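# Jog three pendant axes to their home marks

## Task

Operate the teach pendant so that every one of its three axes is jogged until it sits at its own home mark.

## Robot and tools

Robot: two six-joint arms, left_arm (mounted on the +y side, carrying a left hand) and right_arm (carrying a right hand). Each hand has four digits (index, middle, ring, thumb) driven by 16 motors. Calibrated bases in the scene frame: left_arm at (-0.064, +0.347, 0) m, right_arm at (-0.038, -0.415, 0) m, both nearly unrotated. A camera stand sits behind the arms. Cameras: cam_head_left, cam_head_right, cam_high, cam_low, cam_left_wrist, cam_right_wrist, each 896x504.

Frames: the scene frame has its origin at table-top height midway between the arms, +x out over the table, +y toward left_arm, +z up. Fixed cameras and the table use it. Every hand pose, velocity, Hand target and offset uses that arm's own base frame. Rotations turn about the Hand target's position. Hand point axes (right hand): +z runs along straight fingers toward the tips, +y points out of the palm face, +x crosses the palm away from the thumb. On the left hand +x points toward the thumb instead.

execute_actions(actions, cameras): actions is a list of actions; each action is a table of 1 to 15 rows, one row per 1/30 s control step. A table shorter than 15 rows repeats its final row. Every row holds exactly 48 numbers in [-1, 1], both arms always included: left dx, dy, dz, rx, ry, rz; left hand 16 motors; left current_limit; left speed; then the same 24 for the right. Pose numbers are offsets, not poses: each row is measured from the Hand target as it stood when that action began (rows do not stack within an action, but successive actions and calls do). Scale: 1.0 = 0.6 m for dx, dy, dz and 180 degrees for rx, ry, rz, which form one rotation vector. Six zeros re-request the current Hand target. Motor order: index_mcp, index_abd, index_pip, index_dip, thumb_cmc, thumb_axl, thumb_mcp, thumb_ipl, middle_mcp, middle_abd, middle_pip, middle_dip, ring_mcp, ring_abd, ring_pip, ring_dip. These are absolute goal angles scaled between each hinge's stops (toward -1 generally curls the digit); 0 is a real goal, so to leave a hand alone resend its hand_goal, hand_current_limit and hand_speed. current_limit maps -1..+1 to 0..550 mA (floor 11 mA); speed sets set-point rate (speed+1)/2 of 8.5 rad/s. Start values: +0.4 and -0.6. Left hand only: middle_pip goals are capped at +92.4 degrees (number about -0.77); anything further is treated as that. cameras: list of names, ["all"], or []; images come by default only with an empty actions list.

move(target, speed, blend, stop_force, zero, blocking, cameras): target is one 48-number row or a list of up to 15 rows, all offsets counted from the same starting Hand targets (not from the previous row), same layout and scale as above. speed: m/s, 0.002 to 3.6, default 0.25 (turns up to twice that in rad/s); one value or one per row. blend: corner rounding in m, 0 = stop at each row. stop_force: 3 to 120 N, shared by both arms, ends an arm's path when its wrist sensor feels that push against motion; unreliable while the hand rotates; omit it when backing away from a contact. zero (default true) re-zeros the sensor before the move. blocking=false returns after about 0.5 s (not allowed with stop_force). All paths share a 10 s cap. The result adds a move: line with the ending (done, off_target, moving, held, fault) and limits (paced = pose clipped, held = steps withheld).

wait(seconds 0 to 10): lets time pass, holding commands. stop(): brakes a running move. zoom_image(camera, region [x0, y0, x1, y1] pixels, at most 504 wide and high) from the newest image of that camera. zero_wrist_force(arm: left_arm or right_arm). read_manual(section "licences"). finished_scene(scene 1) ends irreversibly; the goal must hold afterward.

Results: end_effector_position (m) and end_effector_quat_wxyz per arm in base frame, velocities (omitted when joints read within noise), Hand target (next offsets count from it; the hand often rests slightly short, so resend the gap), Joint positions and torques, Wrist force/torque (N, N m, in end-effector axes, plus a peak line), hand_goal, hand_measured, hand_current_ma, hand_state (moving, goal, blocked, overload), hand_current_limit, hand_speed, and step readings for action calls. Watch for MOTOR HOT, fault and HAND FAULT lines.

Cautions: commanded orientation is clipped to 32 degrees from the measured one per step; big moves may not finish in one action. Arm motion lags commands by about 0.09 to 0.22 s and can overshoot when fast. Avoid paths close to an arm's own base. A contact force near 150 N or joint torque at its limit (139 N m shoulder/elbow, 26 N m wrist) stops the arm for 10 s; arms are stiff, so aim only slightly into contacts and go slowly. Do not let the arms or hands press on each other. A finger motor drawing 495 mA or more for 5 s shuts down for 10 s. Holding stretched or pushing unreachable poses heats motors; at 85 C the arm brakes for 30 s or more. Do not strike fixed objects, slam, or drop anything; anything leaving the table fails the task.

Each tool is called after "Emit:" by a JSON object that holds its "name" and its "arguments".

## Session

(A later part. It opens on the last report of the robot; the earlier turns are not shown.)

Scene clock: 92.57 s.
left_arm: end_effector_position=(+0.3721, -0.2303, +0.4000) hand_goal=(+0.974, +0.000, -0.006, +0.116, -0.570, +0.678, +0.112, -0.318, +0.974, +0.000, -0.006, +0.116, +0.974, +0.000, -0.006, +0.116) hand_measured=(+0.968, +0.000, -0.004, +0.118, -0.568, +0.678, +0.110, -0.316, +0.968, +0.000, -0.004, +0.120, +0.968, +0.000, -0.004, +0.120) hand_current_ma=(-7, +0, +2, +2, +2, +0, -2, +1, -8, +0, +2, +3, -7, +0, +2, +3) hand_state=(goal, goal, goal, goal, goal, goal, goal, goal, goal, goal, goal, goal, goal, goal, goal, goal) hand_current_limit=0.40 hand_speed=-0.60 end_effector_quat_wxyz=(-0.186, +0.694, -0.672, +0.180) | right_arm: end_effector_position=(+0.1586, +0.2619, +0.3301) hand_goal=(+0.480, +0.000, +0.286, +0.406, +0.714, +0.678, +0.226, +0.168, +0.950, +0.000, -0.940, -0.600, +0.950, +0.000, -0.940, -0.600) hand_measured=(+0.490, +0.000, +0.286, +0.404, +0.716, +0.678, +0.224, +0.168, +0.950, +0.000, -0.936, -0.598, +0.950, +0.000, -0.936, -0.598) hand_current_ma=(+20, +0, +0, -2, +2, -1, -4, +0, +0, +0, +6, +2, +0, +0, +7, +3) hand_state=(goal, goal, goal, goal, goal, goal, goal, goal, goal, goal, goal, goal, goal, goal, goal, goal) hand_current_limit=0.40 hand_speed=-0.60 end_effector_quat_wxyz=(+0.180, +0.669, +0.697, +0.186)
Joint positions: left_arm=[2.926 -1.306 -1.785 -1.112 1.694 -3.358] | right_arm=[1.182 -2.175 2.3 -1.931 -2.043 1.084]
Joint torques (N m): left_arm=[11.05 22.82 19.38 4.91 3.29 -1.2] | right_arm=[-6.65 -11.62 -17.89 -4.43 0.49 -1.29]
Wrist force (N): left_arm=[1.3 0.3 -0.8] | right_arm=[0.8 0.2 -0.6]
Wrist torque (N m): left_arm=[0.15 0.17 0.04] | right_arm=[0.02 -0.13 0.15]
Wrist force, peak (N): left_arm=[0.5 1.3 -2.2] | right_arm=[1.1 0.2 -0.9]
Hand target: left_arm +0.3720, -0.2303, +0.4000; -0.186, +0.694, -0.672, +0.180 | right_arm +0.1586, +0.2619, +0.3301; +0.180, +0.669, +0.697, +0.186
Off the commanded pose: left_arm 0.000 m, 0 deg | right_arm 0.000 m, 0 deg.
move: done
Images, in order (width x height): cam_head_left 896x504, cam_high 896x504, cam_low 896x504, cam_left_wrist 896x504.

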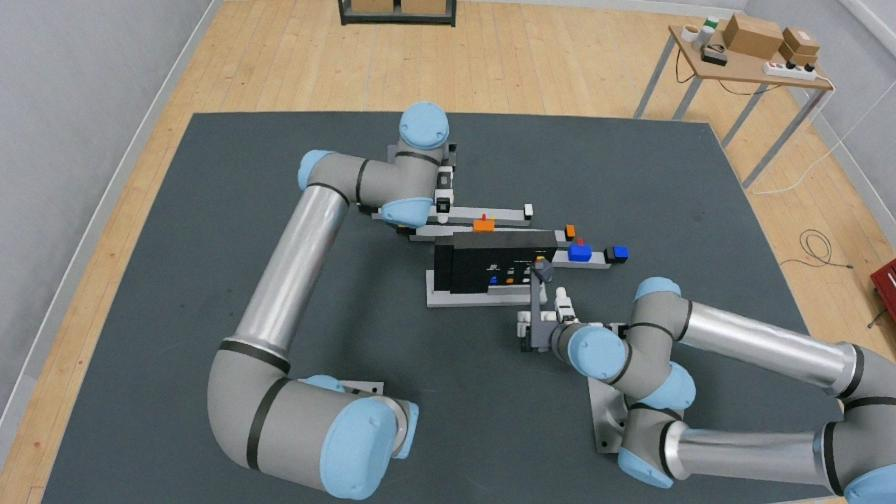

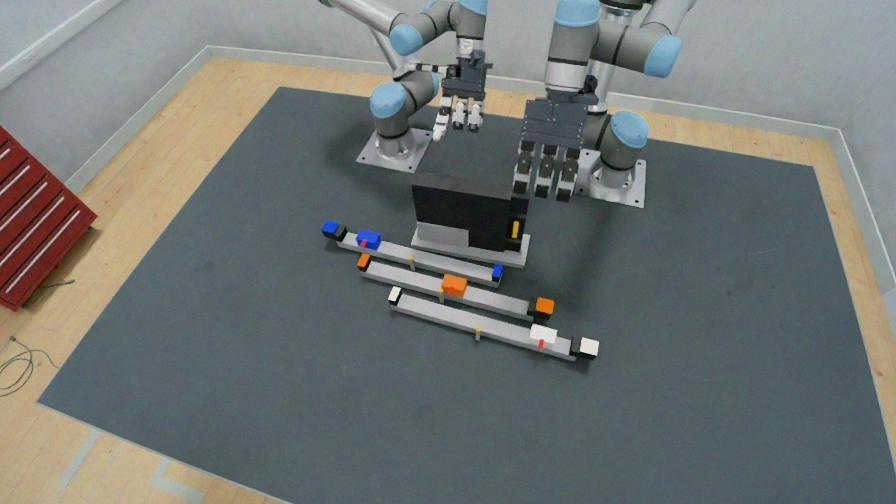

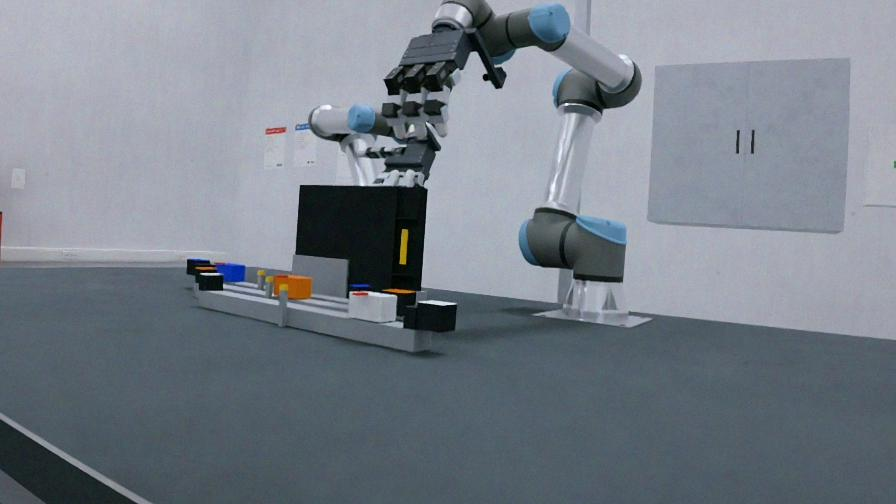

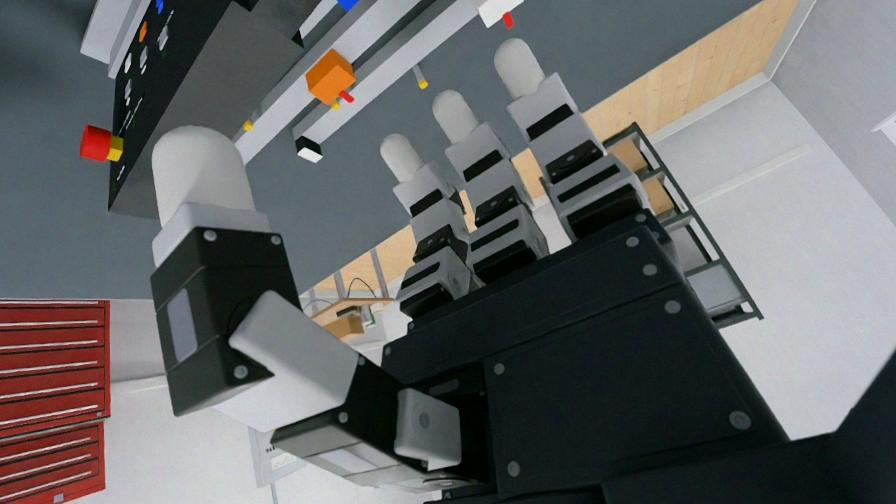

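Emit:
{"name": "move", "arguments": {"target": [0,0,-0.3333,0,0,0,0.973,0,-0.007,0.116,-0.571,0.677,0.112,-0.319,0.973,0,-0.007,0.116,0.973,0,-0.007,0.116,0.4,-0.6,0,0,0,0,0,0,0.479,0,0.285,0.406,0.714,0.678,0.226,0.168,0.95,0,-0.94,-0.6,0.95,0,-0.94,-0.6,0.4,-0.6], "speed": 0.1, "stop_force": 8, "cameras": ["all"]}}

Emit:
{"name": "zoom_image", "arguments": {"camera": "cam_high", "region": [430, 140, 610, 270]}}

Emit:
{"name": "zoom_image", "arguments": {"camera": "cam_low", "region": [330, 120, 510, 320]}}

Emit:
{"name": "zoom_image", "arguments": {"camera": "cam_head_left", "region": [380, 140, 560, 320]}}

Scene clock: 98.43 s.
left_arm: end_effector_position=(+0.3720, -0.2303, +0.2000) hand_goal=(+0.974, +0.000, -0.006, +0.116, -0.570, +0.678, +0.112, -0.318, +0.974, +0.000, -0.006, +0.116, +0.974, +0.000, -0.006, +0.116) hand_measured=(+0.968, +0.000, -0.004, +0.118, -0.568, +0.678, +0.110, -0.316, +0.968, +0.000, -0.004, +0.118, +0.968, +0.000, -0.004, +0.120) hand_current_ma=(-7, +0, +2, +2, +2, +0, -2, +1, -8, +0, +2, +3, -7, +0, +2, +3) hand_state=(goal, goal, goal, goal, goal, goal, goal, goal, goal, goal, goal, goal, goal, goal, goal, goal) hand_current_limit=0.40 hand_speed=-0.60 end_effector_quat_wxyz=(-0.186, +0.694, -0.672, +0.180) | right_arm: end_effector_position=(+0.1586, +0.2619, +0.3301) hand_goal=(+0.480, +0.000, +0.286, +0.406, +0.714, +0.678, +0.226, +0.168, +0.950, +0.000, -0.940, -0.600, +0.950, +0.000, -0.940, -0.600) hand_measured=(+0.490, +0.000, +0.286, +0.404, +0.716, +0.678, +0.224, +0.168, +0.950, +0.000, -0.936, -0.598, +0.950, +0.000, -0.936, -0.598) hand_current_ma=(+20, +0, +0, -2, +2, -1, -4, +0, +0, +0, +6, +2, +0, +0, +7, +3) hand_state=(goal, goal, goal, goal, goal, goal, goal, goal, goal, goal, goal, goal, goal, goal, goal, goal) hand_current_limit=0.40 hand_speed=-0.60 end_effector_quat_wxyz=(+0.180, +0.669, +0.697, +0.186)
Joint positions: left_arm=[2.926 -1.423 -2.225 -0.555 1.694 -3.358] | right_arm=[1.182 -2.175 2.3 -1.931 -2.043 1.084]
Joint torques (N m): left_arm=[-10.77 5.95 16.49 5.04 -2.28 -0.89] | right_arm=[-6.73 -10.68 -18.69 -4.37 0.42 -1.37]
Wrist force (N): left_arm=[1.3 0.0 -1.1] | right_arm=[0.8 0.3 -0.7]
Wrist torque (N m): left_arm=[0.13 0.14 0.06] | right_arm=[0.05 -0.13 0.15]
Wrist force, peak (N): left_arm=[1.7 0.3 -1.4] | right_arm=[1.0 0.3 -0.8]
Hand target: left_arm +0.3720, -0.2303, +0.2000; -0.186, +0.694, -0.672, +0.180 | right_arm +0.1586, +0.2619, +0.3301; +0.180, +0.669, +0.697, +0.186
Off the commanded pose: left_arm 0.000 m, 0 deg | right_arm 0.000 m, 0 deg.
move: done

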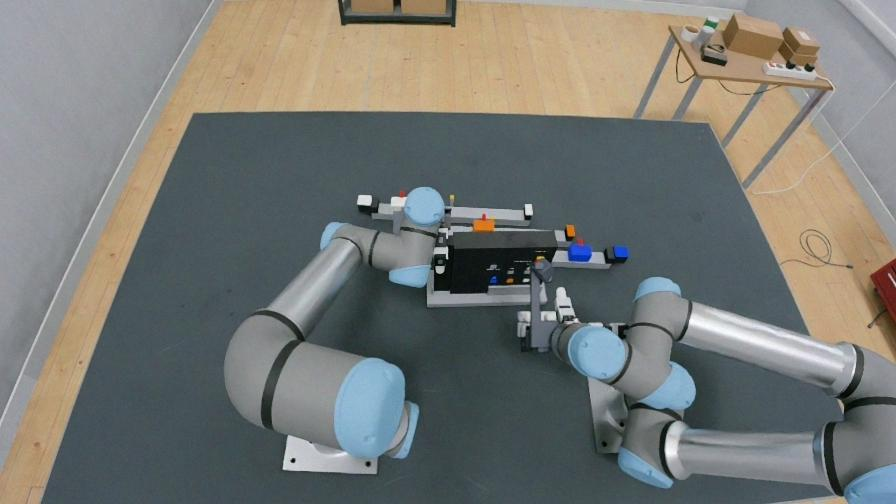

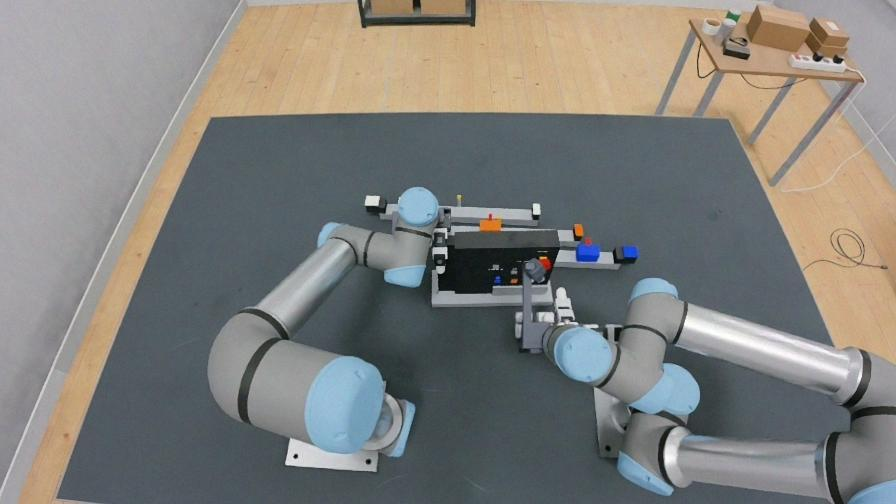

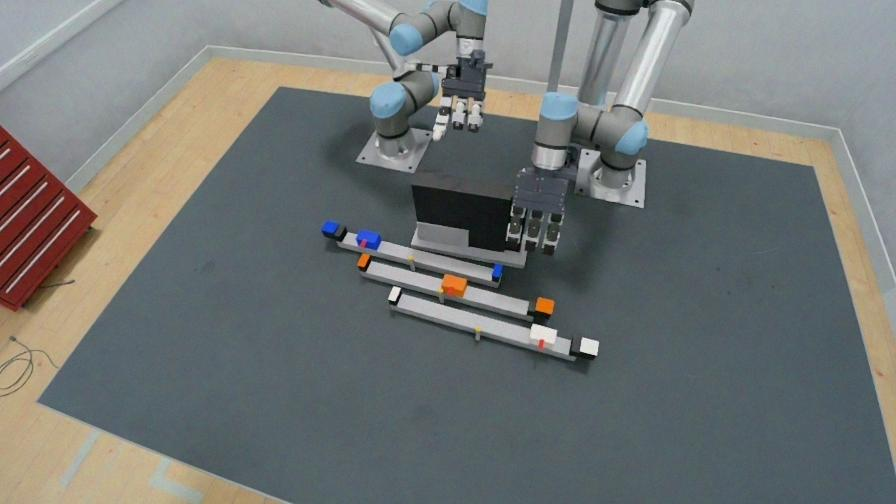

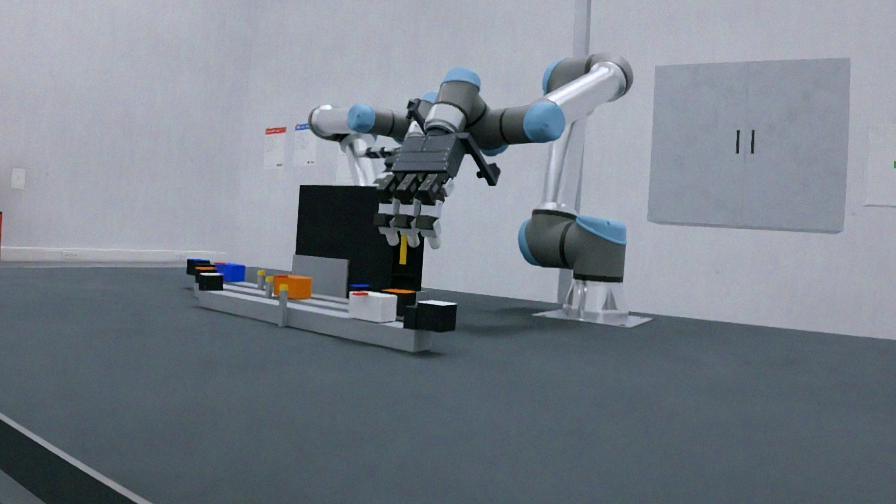

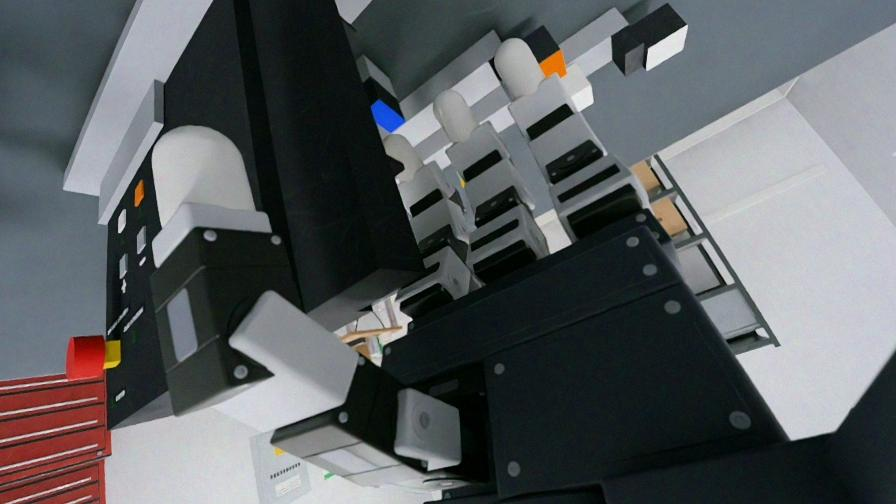

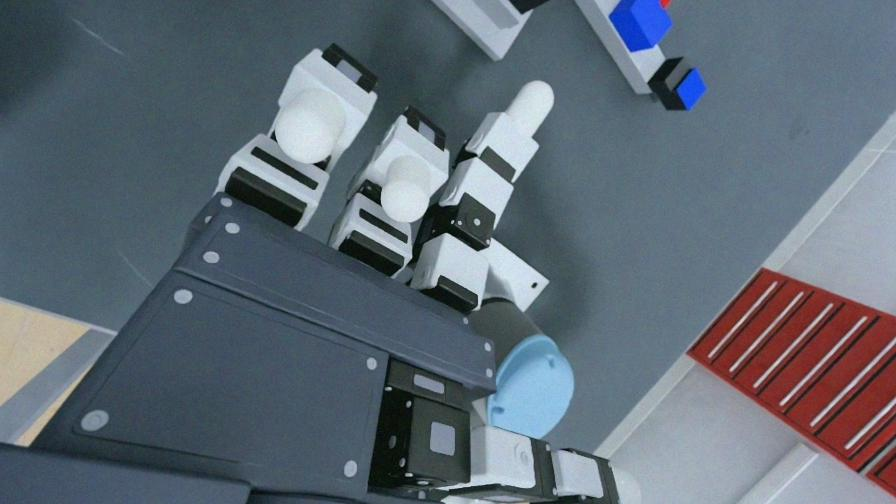

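Scaled by 2.800 from the camera's 896x504 image, which has a finer 1280x720 frame.

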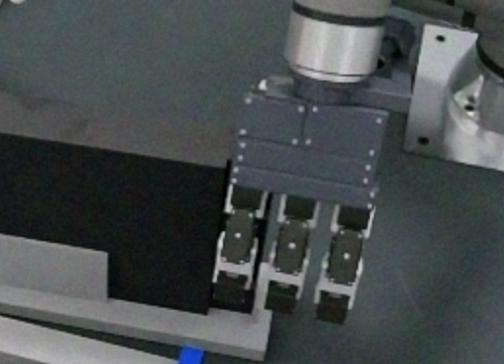

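Scaled by 2.520 from the camera's 896x504 image, which has a finer 1280x720 frame.

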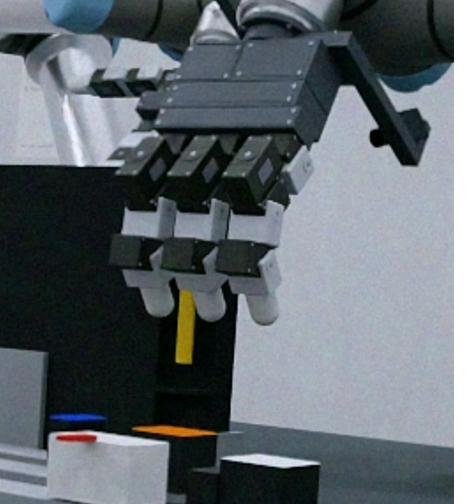

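Scaled by 2.800 from the camera's 896x504 image, which has a finer 1280x720 frame.

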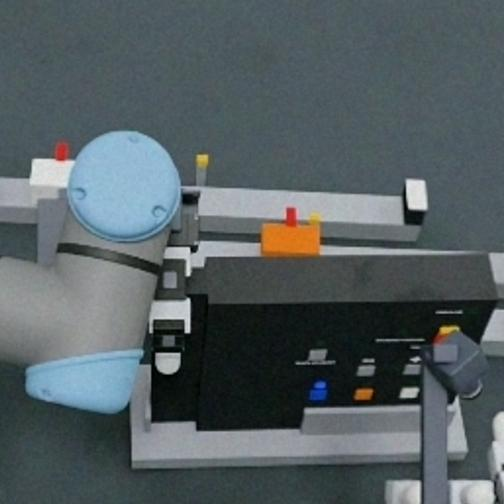

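Emit:
{"name": "move", "arguments": {"target": [[0,0,-0.0133,0,0,0,0.973,0,-0.007,0.116,-0.571,0.677,0.112,-0.319,0.973,0,-0.007,0.116,0.973,0,-0.007,0.116,0.4,-0.6,0,0,0,0,0,0,0.479,0,0.285,0.406,0.714,0.678,0.226,0.168,0.95,0,-0.94,-0.6,0.95,0,-0.94,-0.6,0.4,-0.6],[0,0,-0.0133,0,0,0,0.822,0,-0.007,0.116,-0.571,0.677,-0.056,-0.373,0.973,0,-0.007,0.116,0.973,0,-0.007,0.116,0.4,-0.9,0,0,0,0,0,0,0.479,0,0.285,0.406,0.714,0.678,0.226,0.168,0.95,0,-0.94,-0.6,0.95,0,-0.94,-0.6,0.4,-0.6]], "speed": 0.05, "cameras": ["cam_left_wrist","cam_head_left","cam_low"]}}

Emit:
{"name": "zoom_image", "arguments": {"camera": "cam_head_left", "region": [410, 200, 560, 320]}}

Emit:
{"name": "zoom_image", "arguments": {"camera": "cam_low", "region": [350, 150, 470, 300]}}

Scene clock: 103.50 s.
left_arm: end_effector_position=(+0.3720, -0.2303, +0.1920) hand_goal=(+0.822, +0.000, -0.006, +0.116, -0.570, +0.678, -0.056, -0.372, +0.974, +0.000, -0.006, +0.116, +0.974, +0.000, -0.006, +0.116) hand_measured=(+0.820, +0.000, -0.004, +0.118, -0.568, +0.678, -0.056, -0.370, +0.968, +0.000, -0.004, +0.118, +0.968, +0.000, -0.004, +0.120) hand_current_ma=(-2, +0, +2, +2, +2, +0, +0, +2, -8, +0, +2, +3, -7, +0, +2, +3) hand_state=(goal, goal, goal, goal, goal, goal, goal, goal, goal, goal, goal, goal, goal, goal, goal, goal) hand_current_limit=0.40 hand_speed=-0.90 end_effector_quat_wxyz=(-0.186, +0.694, -0.672, +0.180) | right_arm: end_effector_position=(+0.1586, +0.2619, +0.3301) hand_goal=(+0.480, +0.000, +0.286, +0.406, +0.714, +0.678, +0.226, +0.168, +0.950, +0.000, -0.940, -0.600, +0.950, +0.000, -0.940, -0.600) hand_measured=(+0.490, +0.000, +0.286, +0.404, +0.716, +0.678, +0.224, +0.168, +0.950, +0.000, -0.936, -0.598, +0.950, +0.000, -0.936, -0.598) hand_current_ma=(+20, +0, +0, -2, +2, -1, -4, +0, +0, +0, +6, +2, +0, +0, +7, +3) hand_state=(goal, goal, goal, goal, goal, goal, goal, goal, goal, goal, goal, goal, goal, goal, goal, goal) hand_current_limit=0.40 hand_speed=-0.60 end_effector_quat_wxyz=(+0.180, +0.669, +0.697, +0.186)
Joint positions: left_arm=[2.926 -1.434 -2.239 -0.529 1.694 -3.358] | right_arm=[1.182 -2.175 2.3 -1.931 -2.043 1.084]
Joint torques (N m): left_arm=[-9.88 5.55 16.83 4.96 -2.02 -0.87] | right_arm=[-6.62 -10.16 -19.51 -4.26 0.55 -1.32]
Wrist force (N): left_arm=[1.4 0.0 -1.0] | right_arm=[0.6 0.3 -0.4]
Wrist torque (N m): left_arm=[0.12 0.12 0.07] | right_arm=[0.03 -0.12 0.14]
Wrist force, peak (N): left_arm=[1.6 0.2 -1.2] | right_arm=[1.2 0.3 -0.6]
Hand target: left_arm +0.3720, -0.2303, +0.1920; -0.186, +0.694, -0.672, +0.180 | right_arm +0.1586, +0.2619, +0.3301; +0.180, +0.669, +0.697, +0.186
Off the commanded pose: left_arm 0.000 m, 0 deg | right_arm 0.000 m, 0 deg.
move: done
Images, in order (width x height): cam_head_left 896x504, cam_low 896x504, cam_left_wrist 896x504.

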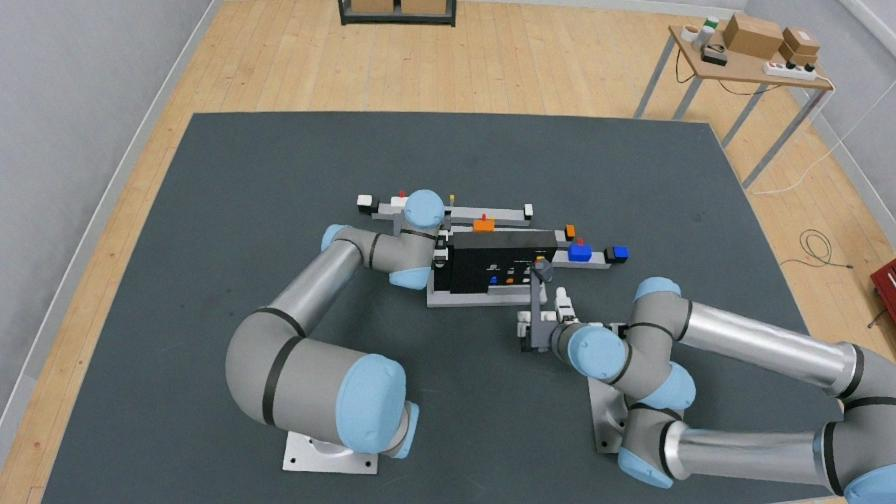

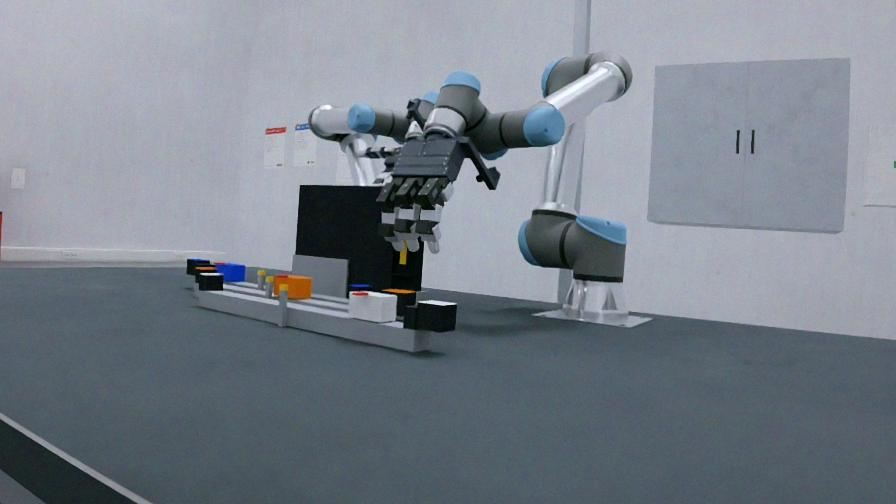

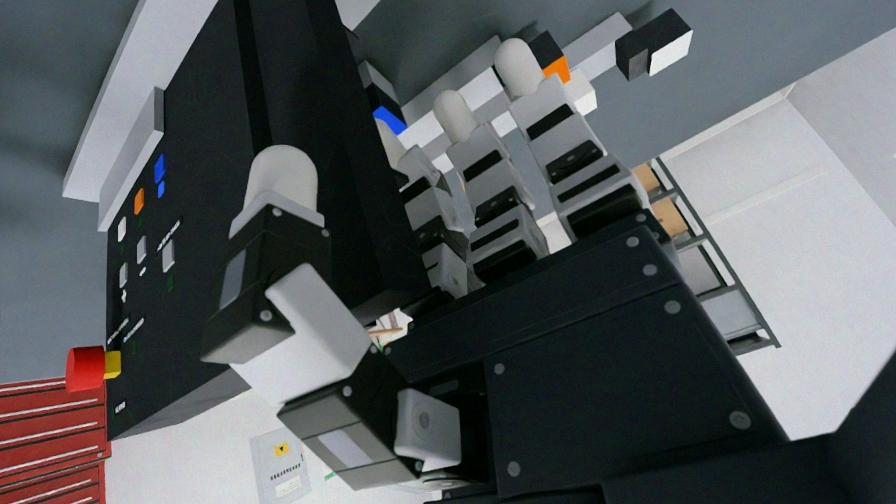

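Scaled by 3.360 from the camera's 896x504 image, which has a finer 1280x720 frame.

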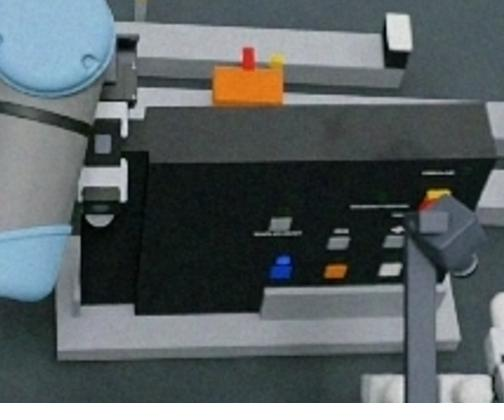

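Scaled by 3.360 from the camera's 896x504 image, which has a finer 1280x720 frame.

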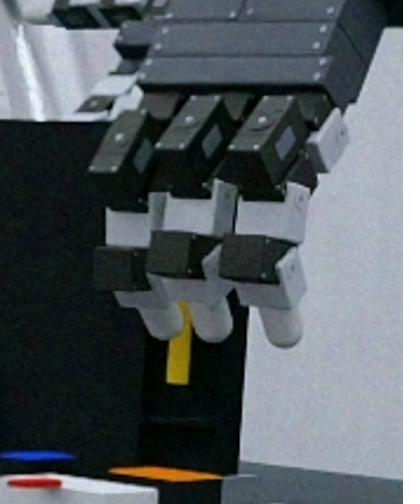

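Emit:
{"name": "execute_actions", "arguments": {"actions": [[[0,0,0,0,0,0,0.822,0,-0.007,0.116,-0.571,0.677,-0.090,-0.405,0.973,0,-0.007,0.116,0.973,0,-0.007,0.116,0.4,-0.95,0,0,0,0,0,0,0.479,0,0.285,0.406,0.714,0.678,0.226,0.168,0.95,0,-0.94,-0.6,0.95,0,-0.94,-0.6,0.4,-0.6]]], "cameras": ["cam_left_wrist"]}}

Scene clock: 104.83 s.
left_arm: end_effector_position=(+0.3720, -0.2303, +0.1920) hand_goal=(+0.822, +0.000, -0.006, +0.116, -0.570, +0.678, -0.090, -0.404, +0.974, +0.000, -0.006, +0.116, +0.974, +0.000, -0.006, +0.116) hand_measured=(+0.820, +0.000, -0.004, +0.118, -0.568, +0.678, -0.090, -0.402, +0.968, +0.000, -0.004, +0.118, +0.968, +0.000, -0.004, +0.120) hand_current_ma=(-2, +0, +2, +2, +2, +0, +1, +3, -8, +0, +2, +3, -7, +0, +2, +3) hand_state=(goal, goal, goal, goal, goal, goal, goal, goal, goal, goal, goal, goal, goal, goal, goal, goal) hand_current_limit=0.40 hand_speed=-0.95 end_effector_quat_wxyz=(-0.186, +0.694, -0.672, +0.180) | right_arm: end_effector_position=(+0.1586, +0.2619, +0.3301) hand_goal=(+0.480, +0.000, +0.286, +0.406, +0.714, +0.678, +0.226, +0.168, +0.950, +0.000, -0.940, -0.600, +0.950, +0.000, -0.940, -0.600) hand_measured=(+0.490, +0.000, +0.286, +0.404, +0.716, +0.678, +0.224, +0.168, +0.950, +0.000, -0.936, -0.598, +0.950, +0.000, -0.936, -0.598) hand_current_ma=(+20, +0, +0, -2, +2, -1, -4, +0, +0, +0, +6, +2, +0, +0, +7, +3) hand_state=(goal, goal, goal, goal, goal, goal, goal, goal, goal, goal, goal, goal, goal, goal, goal, goal) hand_current_limit=0.40 hand_speed=-0.60 end_effector_quat_wxyz=(+0.180, +0.669, +0.697, +0.186)
Joint positions: left_arm=[2.926 -1.434 -2.239 -0.529 1.694 -3.358] | right_arm=[1.182 -2.175 2.3 -1.931 -2.043 1.084]
Joint torques (N m): left_arm=[-9.61 5.79 16.16 4.96 -2.07 -0.64] | right_arm=[-6.76 -10.45 -18.22 -4.34 0.47 -1.34]
Wrist force (N): left_arm=[1.7 0.1 -1.0] | right_arm=[0.7 0.4 -0.7]
Wrist torque (N m): left_arm=[0.13 0.09 0.09] | right_arm=[0.06 -0.12 0.15]
Wrist force, peak (N): left_arm=[1.7 0.3 -1.1] | right_arm=[0.9 0.4 -0.9]
Hand target: left_arm +0.3720, -0.2303, +0.1920; -0.186, +0.694, -0.672, +0.180 | right_arm +0.1586, +0.2619, +0.3301; +0.180, +0.669, +0.697, +0.186
Off the commanded pose: left_arm 0.000 m, 0 deg | right_arm 0.000 m, 0 deg.
Step readings (end_effector_position of left_arm | right_arm):
0: (+0.3720, -0.2303, +0.1920) | (+0.1586, +0.2619, +0.3301)
1: (+0.3720, -0.2303, +0.1920) | (+0.1586, +0.2619, +0.3301)
2: (+0.3720, -0.2303, +0.1920) | (+0.1586, +0.2619, +0.3301)
4: (+0.3720, -0.2303, +0.1920) | (+0.1586, +0.2619, +0.3301)
8: (+0.3720, -0.2303, +0.1920) | (+0.1586, +0.2619, +0.3301)
15: (+0.3720, -0.2303, +0.1920) | (+0.1586, +0.2619, +0.3301)
Images, in order (width x height): cam_left_wrist 896x504.

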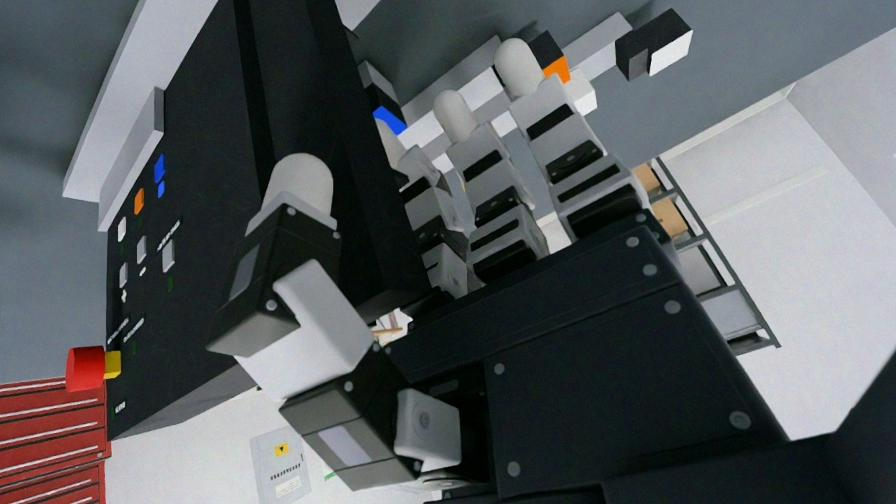

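Emit:
{"name": "execute_actions", "arguments": {"actions": [[[0,0,0,0,0,0,0.822,0,-0.007,0.116,-0.571,0.677,-0.112,-0.427,0.973,0,-0.007,0.116,0.973,0,-0.007,0.116,0.4,-0.95,0,0,0,0,0,0,0.479,0,0.285,0.406,0.714,0.678,0.226,0.168,0.95,0,-0.94,-0.6,0.95,0,-0.94,-0.6,0.4,-0.6]],[[0,0,0,0,0,0,0.822,0,-0.007,0.116,-0.571,0.677,-0.135,-0.438,0.973,0,-0.007,0.116,0.973,0,-0.007,0.116,0.4,-0.95,0,0,0,0,0,0,0.479,0,0.285,0.406,0.714,0.678,0.226,0.168,0.95,0,-0.94,-0.6,0.95,0,-0.94,-0.6,0.4,-0.6]]], "cameras": ["cam_left_wrist"]}}

Scene clock: 107.23 s.
left_arm: end_effector_position=(+0.3720, -0.2303, +0.1920) hand_goal=(+0.822, +0.000, -0.006, +0.116, -0.570, +0.678, -0.134, -0.438, +0.974, +0.000, -0.006, +0.116, +0.974, +0.000, -0.006, +0.116) hand_measured=(+0.820, +0.000, -0.004, +0.118, -0.568, +0.678, -0.114, -0.426, +0.968, +0.000, -0.004, +0.118, +0.968, +0.000, -0.004, +0.120) hand_current_ma=(-2, +0, +2, +2, +2, +0, +48, +24, -8, +0, +2, +3, -7, +0, +2, +3) hand_state=(goal, goal, goal, goal, goal, goal, goal, goal, goal, goal, goal, goal, goal, goal, goal, goal) hand_current_limit=0.40 hand_speed=-0.95 end_effector_quat_wxyz=(-0.186, +0.694, -0.672, +0.180) | right_arm: end_effector_position=(+0.1586, +0.2619, +0.3301) hand_goal=(+0.480, +0.000, +0.286, +0.406, +0.714, +0.678, +0.226, +0.168, +0.950, +0.000, -0.940, -0.600, +0.950, +0.000, -0.940, -0.600) hand_measured=(+0.490, +0.000, +0.286, +0.404, +0.716, +0.678, +0.224, +0.168, +0.950, +0.000, -0.936, -0.598, +0.950, +0.000, -0.936, -0.598) hand_current_ma=(+20, +0, +0, -2, +2, -1, -4, +0, +0, +0, +6, +2, +0, +0, +7, +3) hand_state=(goal, goal, goal, goal, goal, goal, goal, goal, goal, goal, goal, goal, goal, goal, goal, goal) hand_current_limit=0.40 hand_speed=-0.60 end_effector_quat_wxyz=(+0.180, +0.669, +0.697, +0.186)
Joint positions: left_arm=[2.926 -1.434 -2.239 -0.529 1.694 -3.358] | right_arm=[1.182 -2.175 2.3 -1.931 -2.043 1.084]
Joint torques (N m): left_arm=[-9.69 5.81 16.46 4.85 -1.89 -0.49] | right_arm=[-6.62 -10.68 -18.77 -4.2 0.44 -1.28]
Wrist force (N): left_arm=[1.6 1.3 -0.8] | right_arm=[0.8 0.5 -0.8]
Wrist torque (N m): left_arm=[0.14 0.10 0.09] | right_arm=[0.07 -0.14 0.15]
Wrist force, peak (N): left_arm=[1.5 1.5 -1.1] | right_arm=[0.8 0.3 -0.8]
Hand target: left_arm +0.3720, -0.2303, +0.1920; -0.186, +0.694, -0.672, +0.180 | right_arm +0.1586, +0.2619, +0.3301; +0.180, +0.669, +0.697, +0.186
Off the commanded pose: left_arm 0.000 m, 0 deg | right_arm 0.000 m, 0 deg.
Step readings (end_effector_position of left_arm | right_arm):
0: (+0.3720, -0.2303, +0.1920) | (+0.1586, +0.2619, +0.3301)
1: (+0.3720, -0.2303, +0.1920) | (+0.1586, +0.2619, +0.3301)
2: (+0.3720, -0.2303, +0.1920) | (+0.1586, +0.2619, +0.3301)
4: (+0.3720, -0.2303, +0.1920) | (+0.1586, +0.2619, +0.3301)
8: (+0.3720, -0.2303, +0.1920) | (+0.1586, +0.2619, +0.3301)
15: (+0.3720, -0.2303, +0.1920) | (+0.1586, +0.2619, +0.3301)
16: (+0.3720, -0.2303, +0.1920) | (+0.1586, +0.2619, +0.3301)
17: (+0.3720, -0.2303, +0.1920) | (+0.1586, +0.2619, +0.3301)
19: (+0.3720, -0.2303, +0.1920) | (+0.1586, +0.2619, +0.3301)
23: (+0.3720, -0.2303, +0.1920) | (+0.1586, +0.2619, +0.3301)
30: (+0.3720, -0.2303, +0.1920) | (+0.1586, +0.2619, +0.3301)
Images, in order (width x height): cam_left_wrist 896x504.

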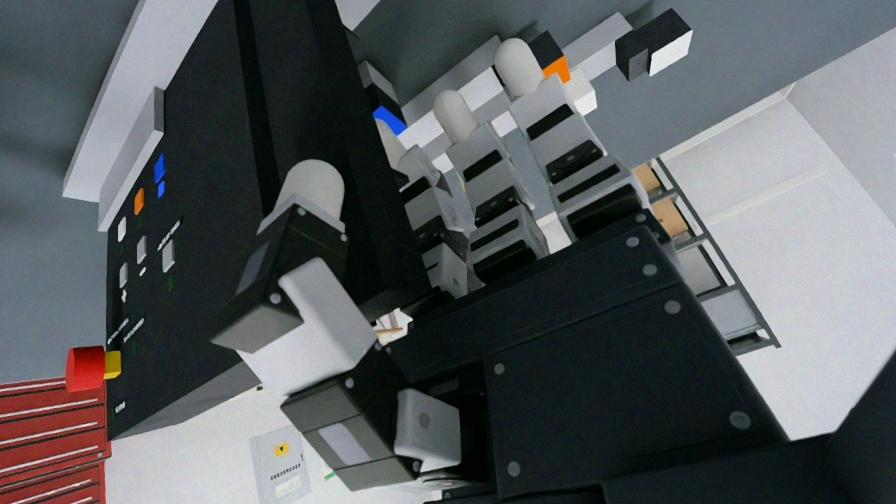

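Emit:
{"name": "execute_actions", "arguments": {"actions": [[[0,0,0,0,0,0,0.79,0,-0.007,0.116,-0.571,0.677,-0.135,-0.438,0.973,0,-0.007,0.116,0.973,0,-0.007,0.116,0.4,-0.95,0,0,0,0,0,0,0.479,0,0.285,0.406,0.714,0.678,0.226,0.168,0.95,0,-0.94,-0.6,0.95,0,-0.94,-0.6,0.4,-0.6]],[[0,0,0,0,0,0,0.775,0,-0.007,0.116,-0.571,0.677,-0.135,-0.438,0.973,0,-0.007,0.116,0.973,0,-0.007,0.116,0.4,-0.95,0,0,0,0,0,0,0.479,0,0.285,0.406,0.714,0.678,0.226,0.168,0.95,0,-0.94,-0.6,0.95,0,-0.94,-0.6,0.4,-0.6]]], "cameras": ["cam_low","cam_left_wrist"]}}

Emit:
{"name": "zoom_image", "arguments": {"camera": "cam_low", "region": [350, 150, 470, 300]}}

Scene clock: 109.30 s.
left_arm: end_effector_position=(+0.3720, -0.2303, +0.1920) hand_goal=(+0.776, +0.000, -0.006, +0.116, -0.570, +0.678, -0.134, -0.438, +0.974, +0.000, -0.006, +0.116, +0.974, +0.000, -0.006, +0.116) hand_measured=(+0.780, +0.000, -0.004, +0.118, -0.568, +0.678, -0.114, -0.426, +0.968, +0.000, -0.004, +0.118, +0.968, +0.000, -0.004, +0.120) hand_current_ma=(+3, +0, +2, +2, +2, +0, +48, +24, -8, +0, +2, +3, -7, +0, +2, +3) hand_state=(goal, goal, goal, goal, goal, goal, goal, goal, goal, goal, goal, goal, goal, goal, goal, goal) hand_current_limit=0.40 hand_speed=-0.95 end_effector_quat_wxyz=(-0.186, +0.694, -0.672, +0.180) | right_arm: end_effector_position=(+0.1586, +0.2619, +0.3301) hand_goal=(+0.480, +0.000, +0.286, +0.406, +0.714, +0.678, +0.226, +0.168, +0.950, +0.000, -0.940, -0.600, +0.950, +0.000, -0.940, -0.600) hand_measured=(+0.490, +0.000, +0.286, +0.404, +0.716, +0.678, +0.224, +0.168, +0.950, +0.000, -0.936, -0.598, +0.950, +0.000, -0.936, -0.598) hand_current_ma=(+20, +0, +0, -2, +2, -1, -4, +0, +0, +0, +6, +2, +0, +0, +7, +3) hand_state=(goal, goal, goal, goal, goal, goal, goal, goal, goal, goal, goal, goal, goal, goal, goal, goal) hand_current_limit=0.40 hand_speed=-0.60 end_effector_quat_wxyz=(+0.180, +0.669, +0.697, +0.186)
Joint positions: left_arm=[2.926 -1.434 -2.239 -0.529 1.694 -3.358] | right_arm=[1.182 -2.175 2.3 -1.931 -2.043 1.084]
Joint torques (N m): left_arm=[-9.31 6 17.72 4.83 -2.13 -0.24] | right_arm=[-6.56 -10.22 -19.01 -4.31 0.47 -1.22]
Wrist force (N): left_arm=[1.6 1.1 -0.6] | right_arm=[0.7 0.1 -0.5]
Wrist torque (N m): left_arm=[0.16 0.11 0.08] | right_arm=[0.01 -0.12 0.14]
Wrist force, peak (N): left_arm=[1.6 1.5 -1.1] | right_arm=[0.7 0.5 -0.9]
Hand target: left_arm +0.3720, -0.2303, +0.1920; -0.186, +0.694, -0.672, +0.180 | right_arm +0.1586, +0.2619, +0.3301; +0.180, +0.669, +0.697, +0.186
Off the commanded pose: left_arm 0.000 m, 0 deg | right_arm 0.000 m, 0 deg.
Step readings (end_effector_position of left_arm | right_arm):
0: (+0.3720, -0.2303, +0.1920) | (+0.1586, +0.2619, +0.3301)
1: (+0.3720, -0.2303, +0.1920) | (+0.1586, +0.2619, +0.3301)
2: (+0.3720, -0.2303, +0.1920) | (+0.1586, +0.2619, +0.3301)
4: (+0.3720, -0.2303, +0.1920) | (+0.1586, +0.2619, +0.3301)
8: (+0.3720, -0.2303, +0.1920) | (+0.1586, +0.2619, +0.3301)
15: (+0.3720, -0.2303, +0.1920) | (+0.1586, +0.2619, +0.3301)
16: (+0.3720, -0.2303, +0.1920) | (+0.1586, +0.2619, +0.3301)
17: (+0.3720, -0.2303, +0.1920) | (+0.1586, +0.2619, +0.3301)
19: (+0.3720, -0.2303, +0.1920) | (+0.1586, +0.2619, +0.3301)
23: (+0.3720, -0.2303, +0.1920) | (+0.1586, +0.2619, +0.3301)
30: (+0.3720, -0.2303, +0.1920) | (+0.1586, +0.2619, +0.3301)
Images, in order (width x height): cam_low 896x504, cam_left_wrist 896x504.

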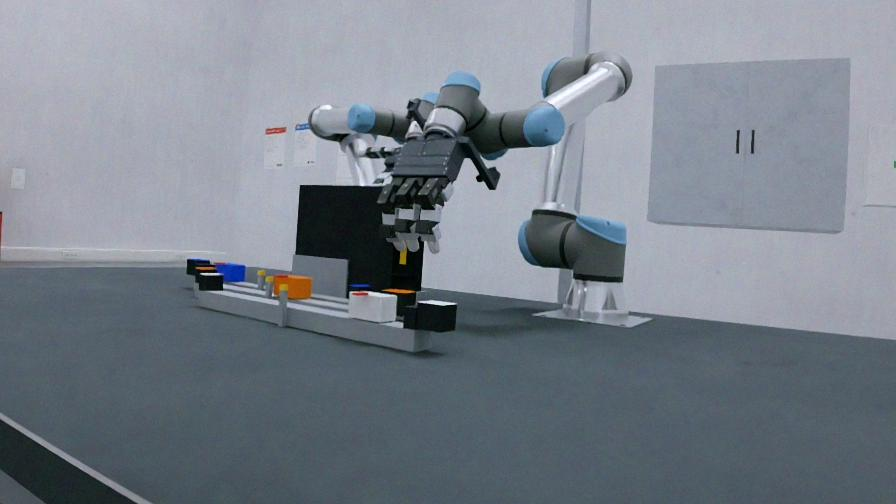

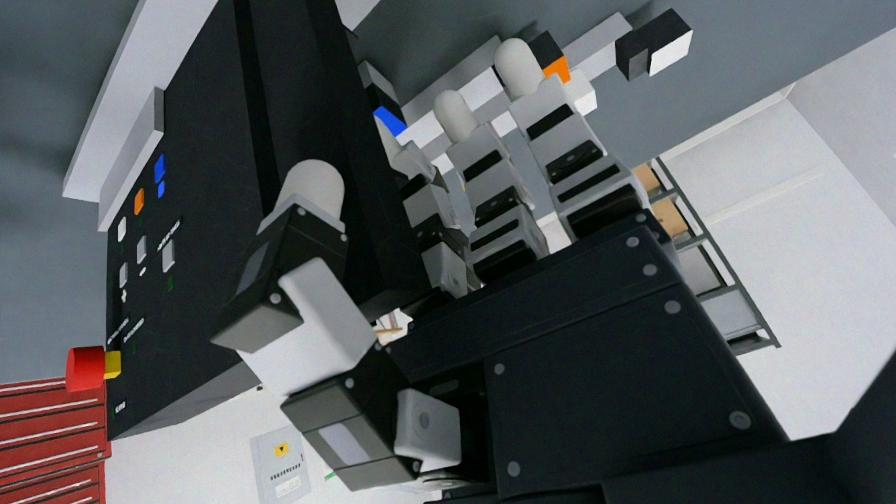

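Scaled by 3.360 from the camera's 896x504 image, which has a finer 1280x720 frame.

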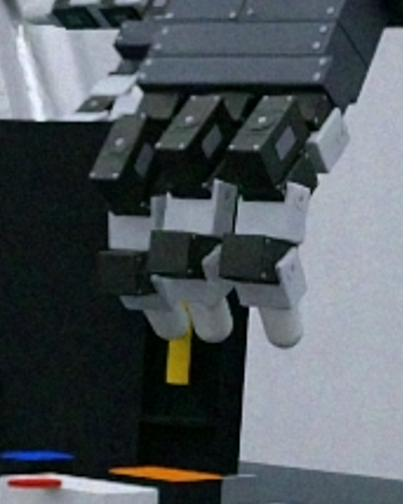

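Emit:
{"name": "execute_actions", "arguments": {"actions": [[[0,0,0,0,0,0,0.762,0,-0.007,0.116,-0.571,0.677,-0.135,-0.438,0.973,0,-0.007,0.116,0.973,0,-0.007,0.116,0.4,-0.95,0,0,0,0,0,0,0.479,0,0.285,0.406,0.714,0.678,0.226,0.168,0.95,0,-0.94,-0.6,0.95,0,-0.94,-0.6,0.4,-0.6]],[[0,0,0,0,0,0,0.75,0,-0.007,0.116,-0.571,0.677,-0.135,-0.438,0.973,0,-0.007,0.116,0.973,0,-0.007,0.116,0.4,-0.95,0,0,0,0,0,0,0.479,0,0.285,0.406,0.714,0.678,0.226,0.168,0.95,0,-0.94,-0.6,0.95,0,-0.94,-0.6,0.4,-0.6]]], "cameras": ["cam_low","cam_left_wrist"]}}

Emit:
{"name": "zoom_image", "arguments": {"camera": "cam_left_wrist", "region": [80, 130, 260, 430]}}

Scene clock: 111.30 s.
left_arm: end_effector_position=(+0.3720, -0.2303, +0.1920) hand_goal=(+0.750, +0.000, -0.006, +0.116, -0.570, +0.678, -0.134, -0.438, +0.974, +0.000, -0.006, +0.116, +0.974, +0.000, -0.006, +0.116) hand_measured=(+0.776, +0.000, -0.002, +0.118, -0.568, +0.678, -0.114, -0.426, +0.968, +0.000, -0.004, +0.118, +0.968, +0.000, -0.004, +0.120) hand_current_ma=(+56, +0, +4, +2, +2, +0, +48, +24, -8, +0, +2, +3, -7, +0, +2, +3) hand_state=(blocked, goal, goal, goal, goal, goal, goal, goal, goal, goal, goal, goal, goal, goal, goal, goal) hand_current_limit=0.40 hand_speed=-0.95 end_effector_quat_wxyz=(-0.186, +0.694, -0.672, +0.180) | right_arm: end_effector_position=(+0.1586, +0.2619, +0.3301) hand_goal=(+0.480, +0.000, +0.286, +0.406, +0.714, +0.678, +0.226, +0.168, +0.950, +0.000, -0.940, -0.600, +0.950, +0.000, -0.940, -0.600) hand_measured=(+0.490, +0.000, +0.286, +0.404, +0.716, +0.678, +0.224, +0.168, +0.950, +0.000, -0.936, -0.598, +0.950, +0.000, -0.936, -0.598) hand_current_ma=(+20, +0, +0, -2, +2, -1, -4, +0, +0, +0, +6, +2, +0, +0, +7, +3) hand_state=(goal, goal, goal, goal, goal, goal, goal, goal, goal, goal, goal, goal, goal, goal, goal, goal) hand_current_limit=0.40 hand_speed=-0.60 end_effector_quat_wxyz=(+0.180, +0.669, +0.697, +0.186)
Joint positions: left_arm=[2.926 -1.434 -2.239 -0.529 1.694 -3.358] | right_arm=[1.182 -2.175 2.3 -1.931 -2.043 1.084]
Joint torques (N m): left_arm=[-8.93 5.65 17.93 4.88 -2.06 0.14] | right_arm=[-7.13 -10.34 -19.52 -4.26 0.43 -1.29]
Wrist force (N): left_arm=[1.3 0.0 -0.9] | right_arm=[0.6 0.1 -0.5]
Wrist torque (N m): left_arm=[0.21 0.14 0.05] | right_arm=[0.01 -0.11 0.14]
Wrist force, peak (N): left_arm=[1.8 1.0 -0.9] | right_arm=[1.1 0.4 -0.6]
Hand target: left_arm +0.3720, -0.2303, +0.1920; -0.186, +0.694, -0.672, +0.180 | right_arm +0.1586, +0.2619, +0.3301; +0.180, +0.669, +0.697, +0.186
Off the commanded pose: left_arm 0.000 m, 0 deg | right_arm 0.000 m, 0 deg.
Step readings (end_effector_position of left_arm | right_arm):
0: (+0.3720, -0.2303, +0.1920) | (+0.1586, +0.2619, +0.3301)
1: (+0.3720, -0.2303, +0.1920) | (+0.1586, +0.2619, +0.3301)
2: (+0.3720, -0.2303, +0.1920) | (+0.1586, +0.2619, +0.3301)
4: (+0.3720, -0.2303, +0.1920) | (+0.1586, +0.2619, +0.3301)
8: (+0.3720, -0.2303, +0.1920) | (+0.1586, +0.2619, +0.3301)
15: (+0.3720, -0.2303, +0.1920) | (+0.1586, +0.2619, +0.3301)
16: (+0.3720, -0.2303, +0.1920) | (+0.1586, +0.2619, +0.3301)
17: (+0.3720, -0.2303, +0.1920) | (+0.1586, +0.2619, +0.3301)
19: (+0.3720, -0.2303, +0.1920) | (+0.1586, +0.2619, +0.3301)
23: (+0.3720, -0.2303, +0.1920) | (+0.1586, +0.2619, +0.3301)
30: (+0.3720, -0.2303, +0.1920) | (+0.1586, +0.2619, +0.3301)
Images, in order (width x height): cam_low 896x504, cam_left_wrist 896x504.

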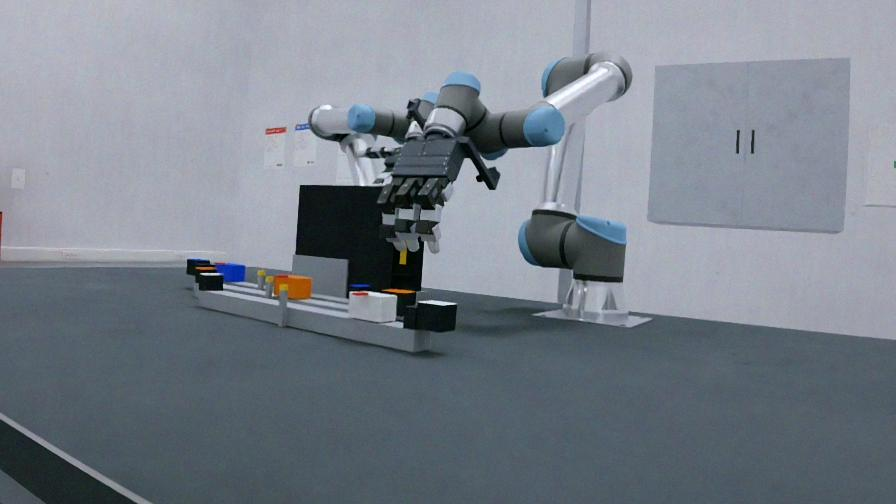

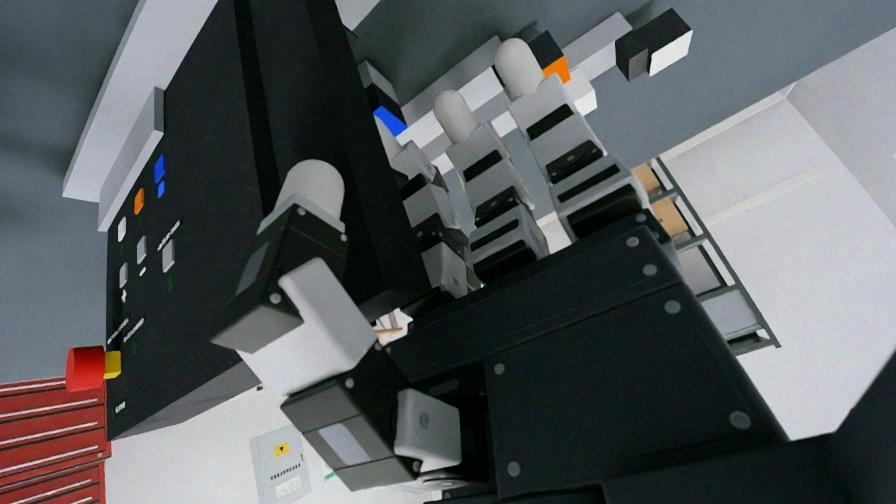

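Scaled by 1.680 from the camera's 896x504 image, which has a finer 1280x720 frame.

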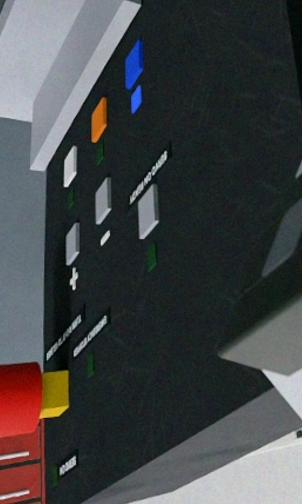

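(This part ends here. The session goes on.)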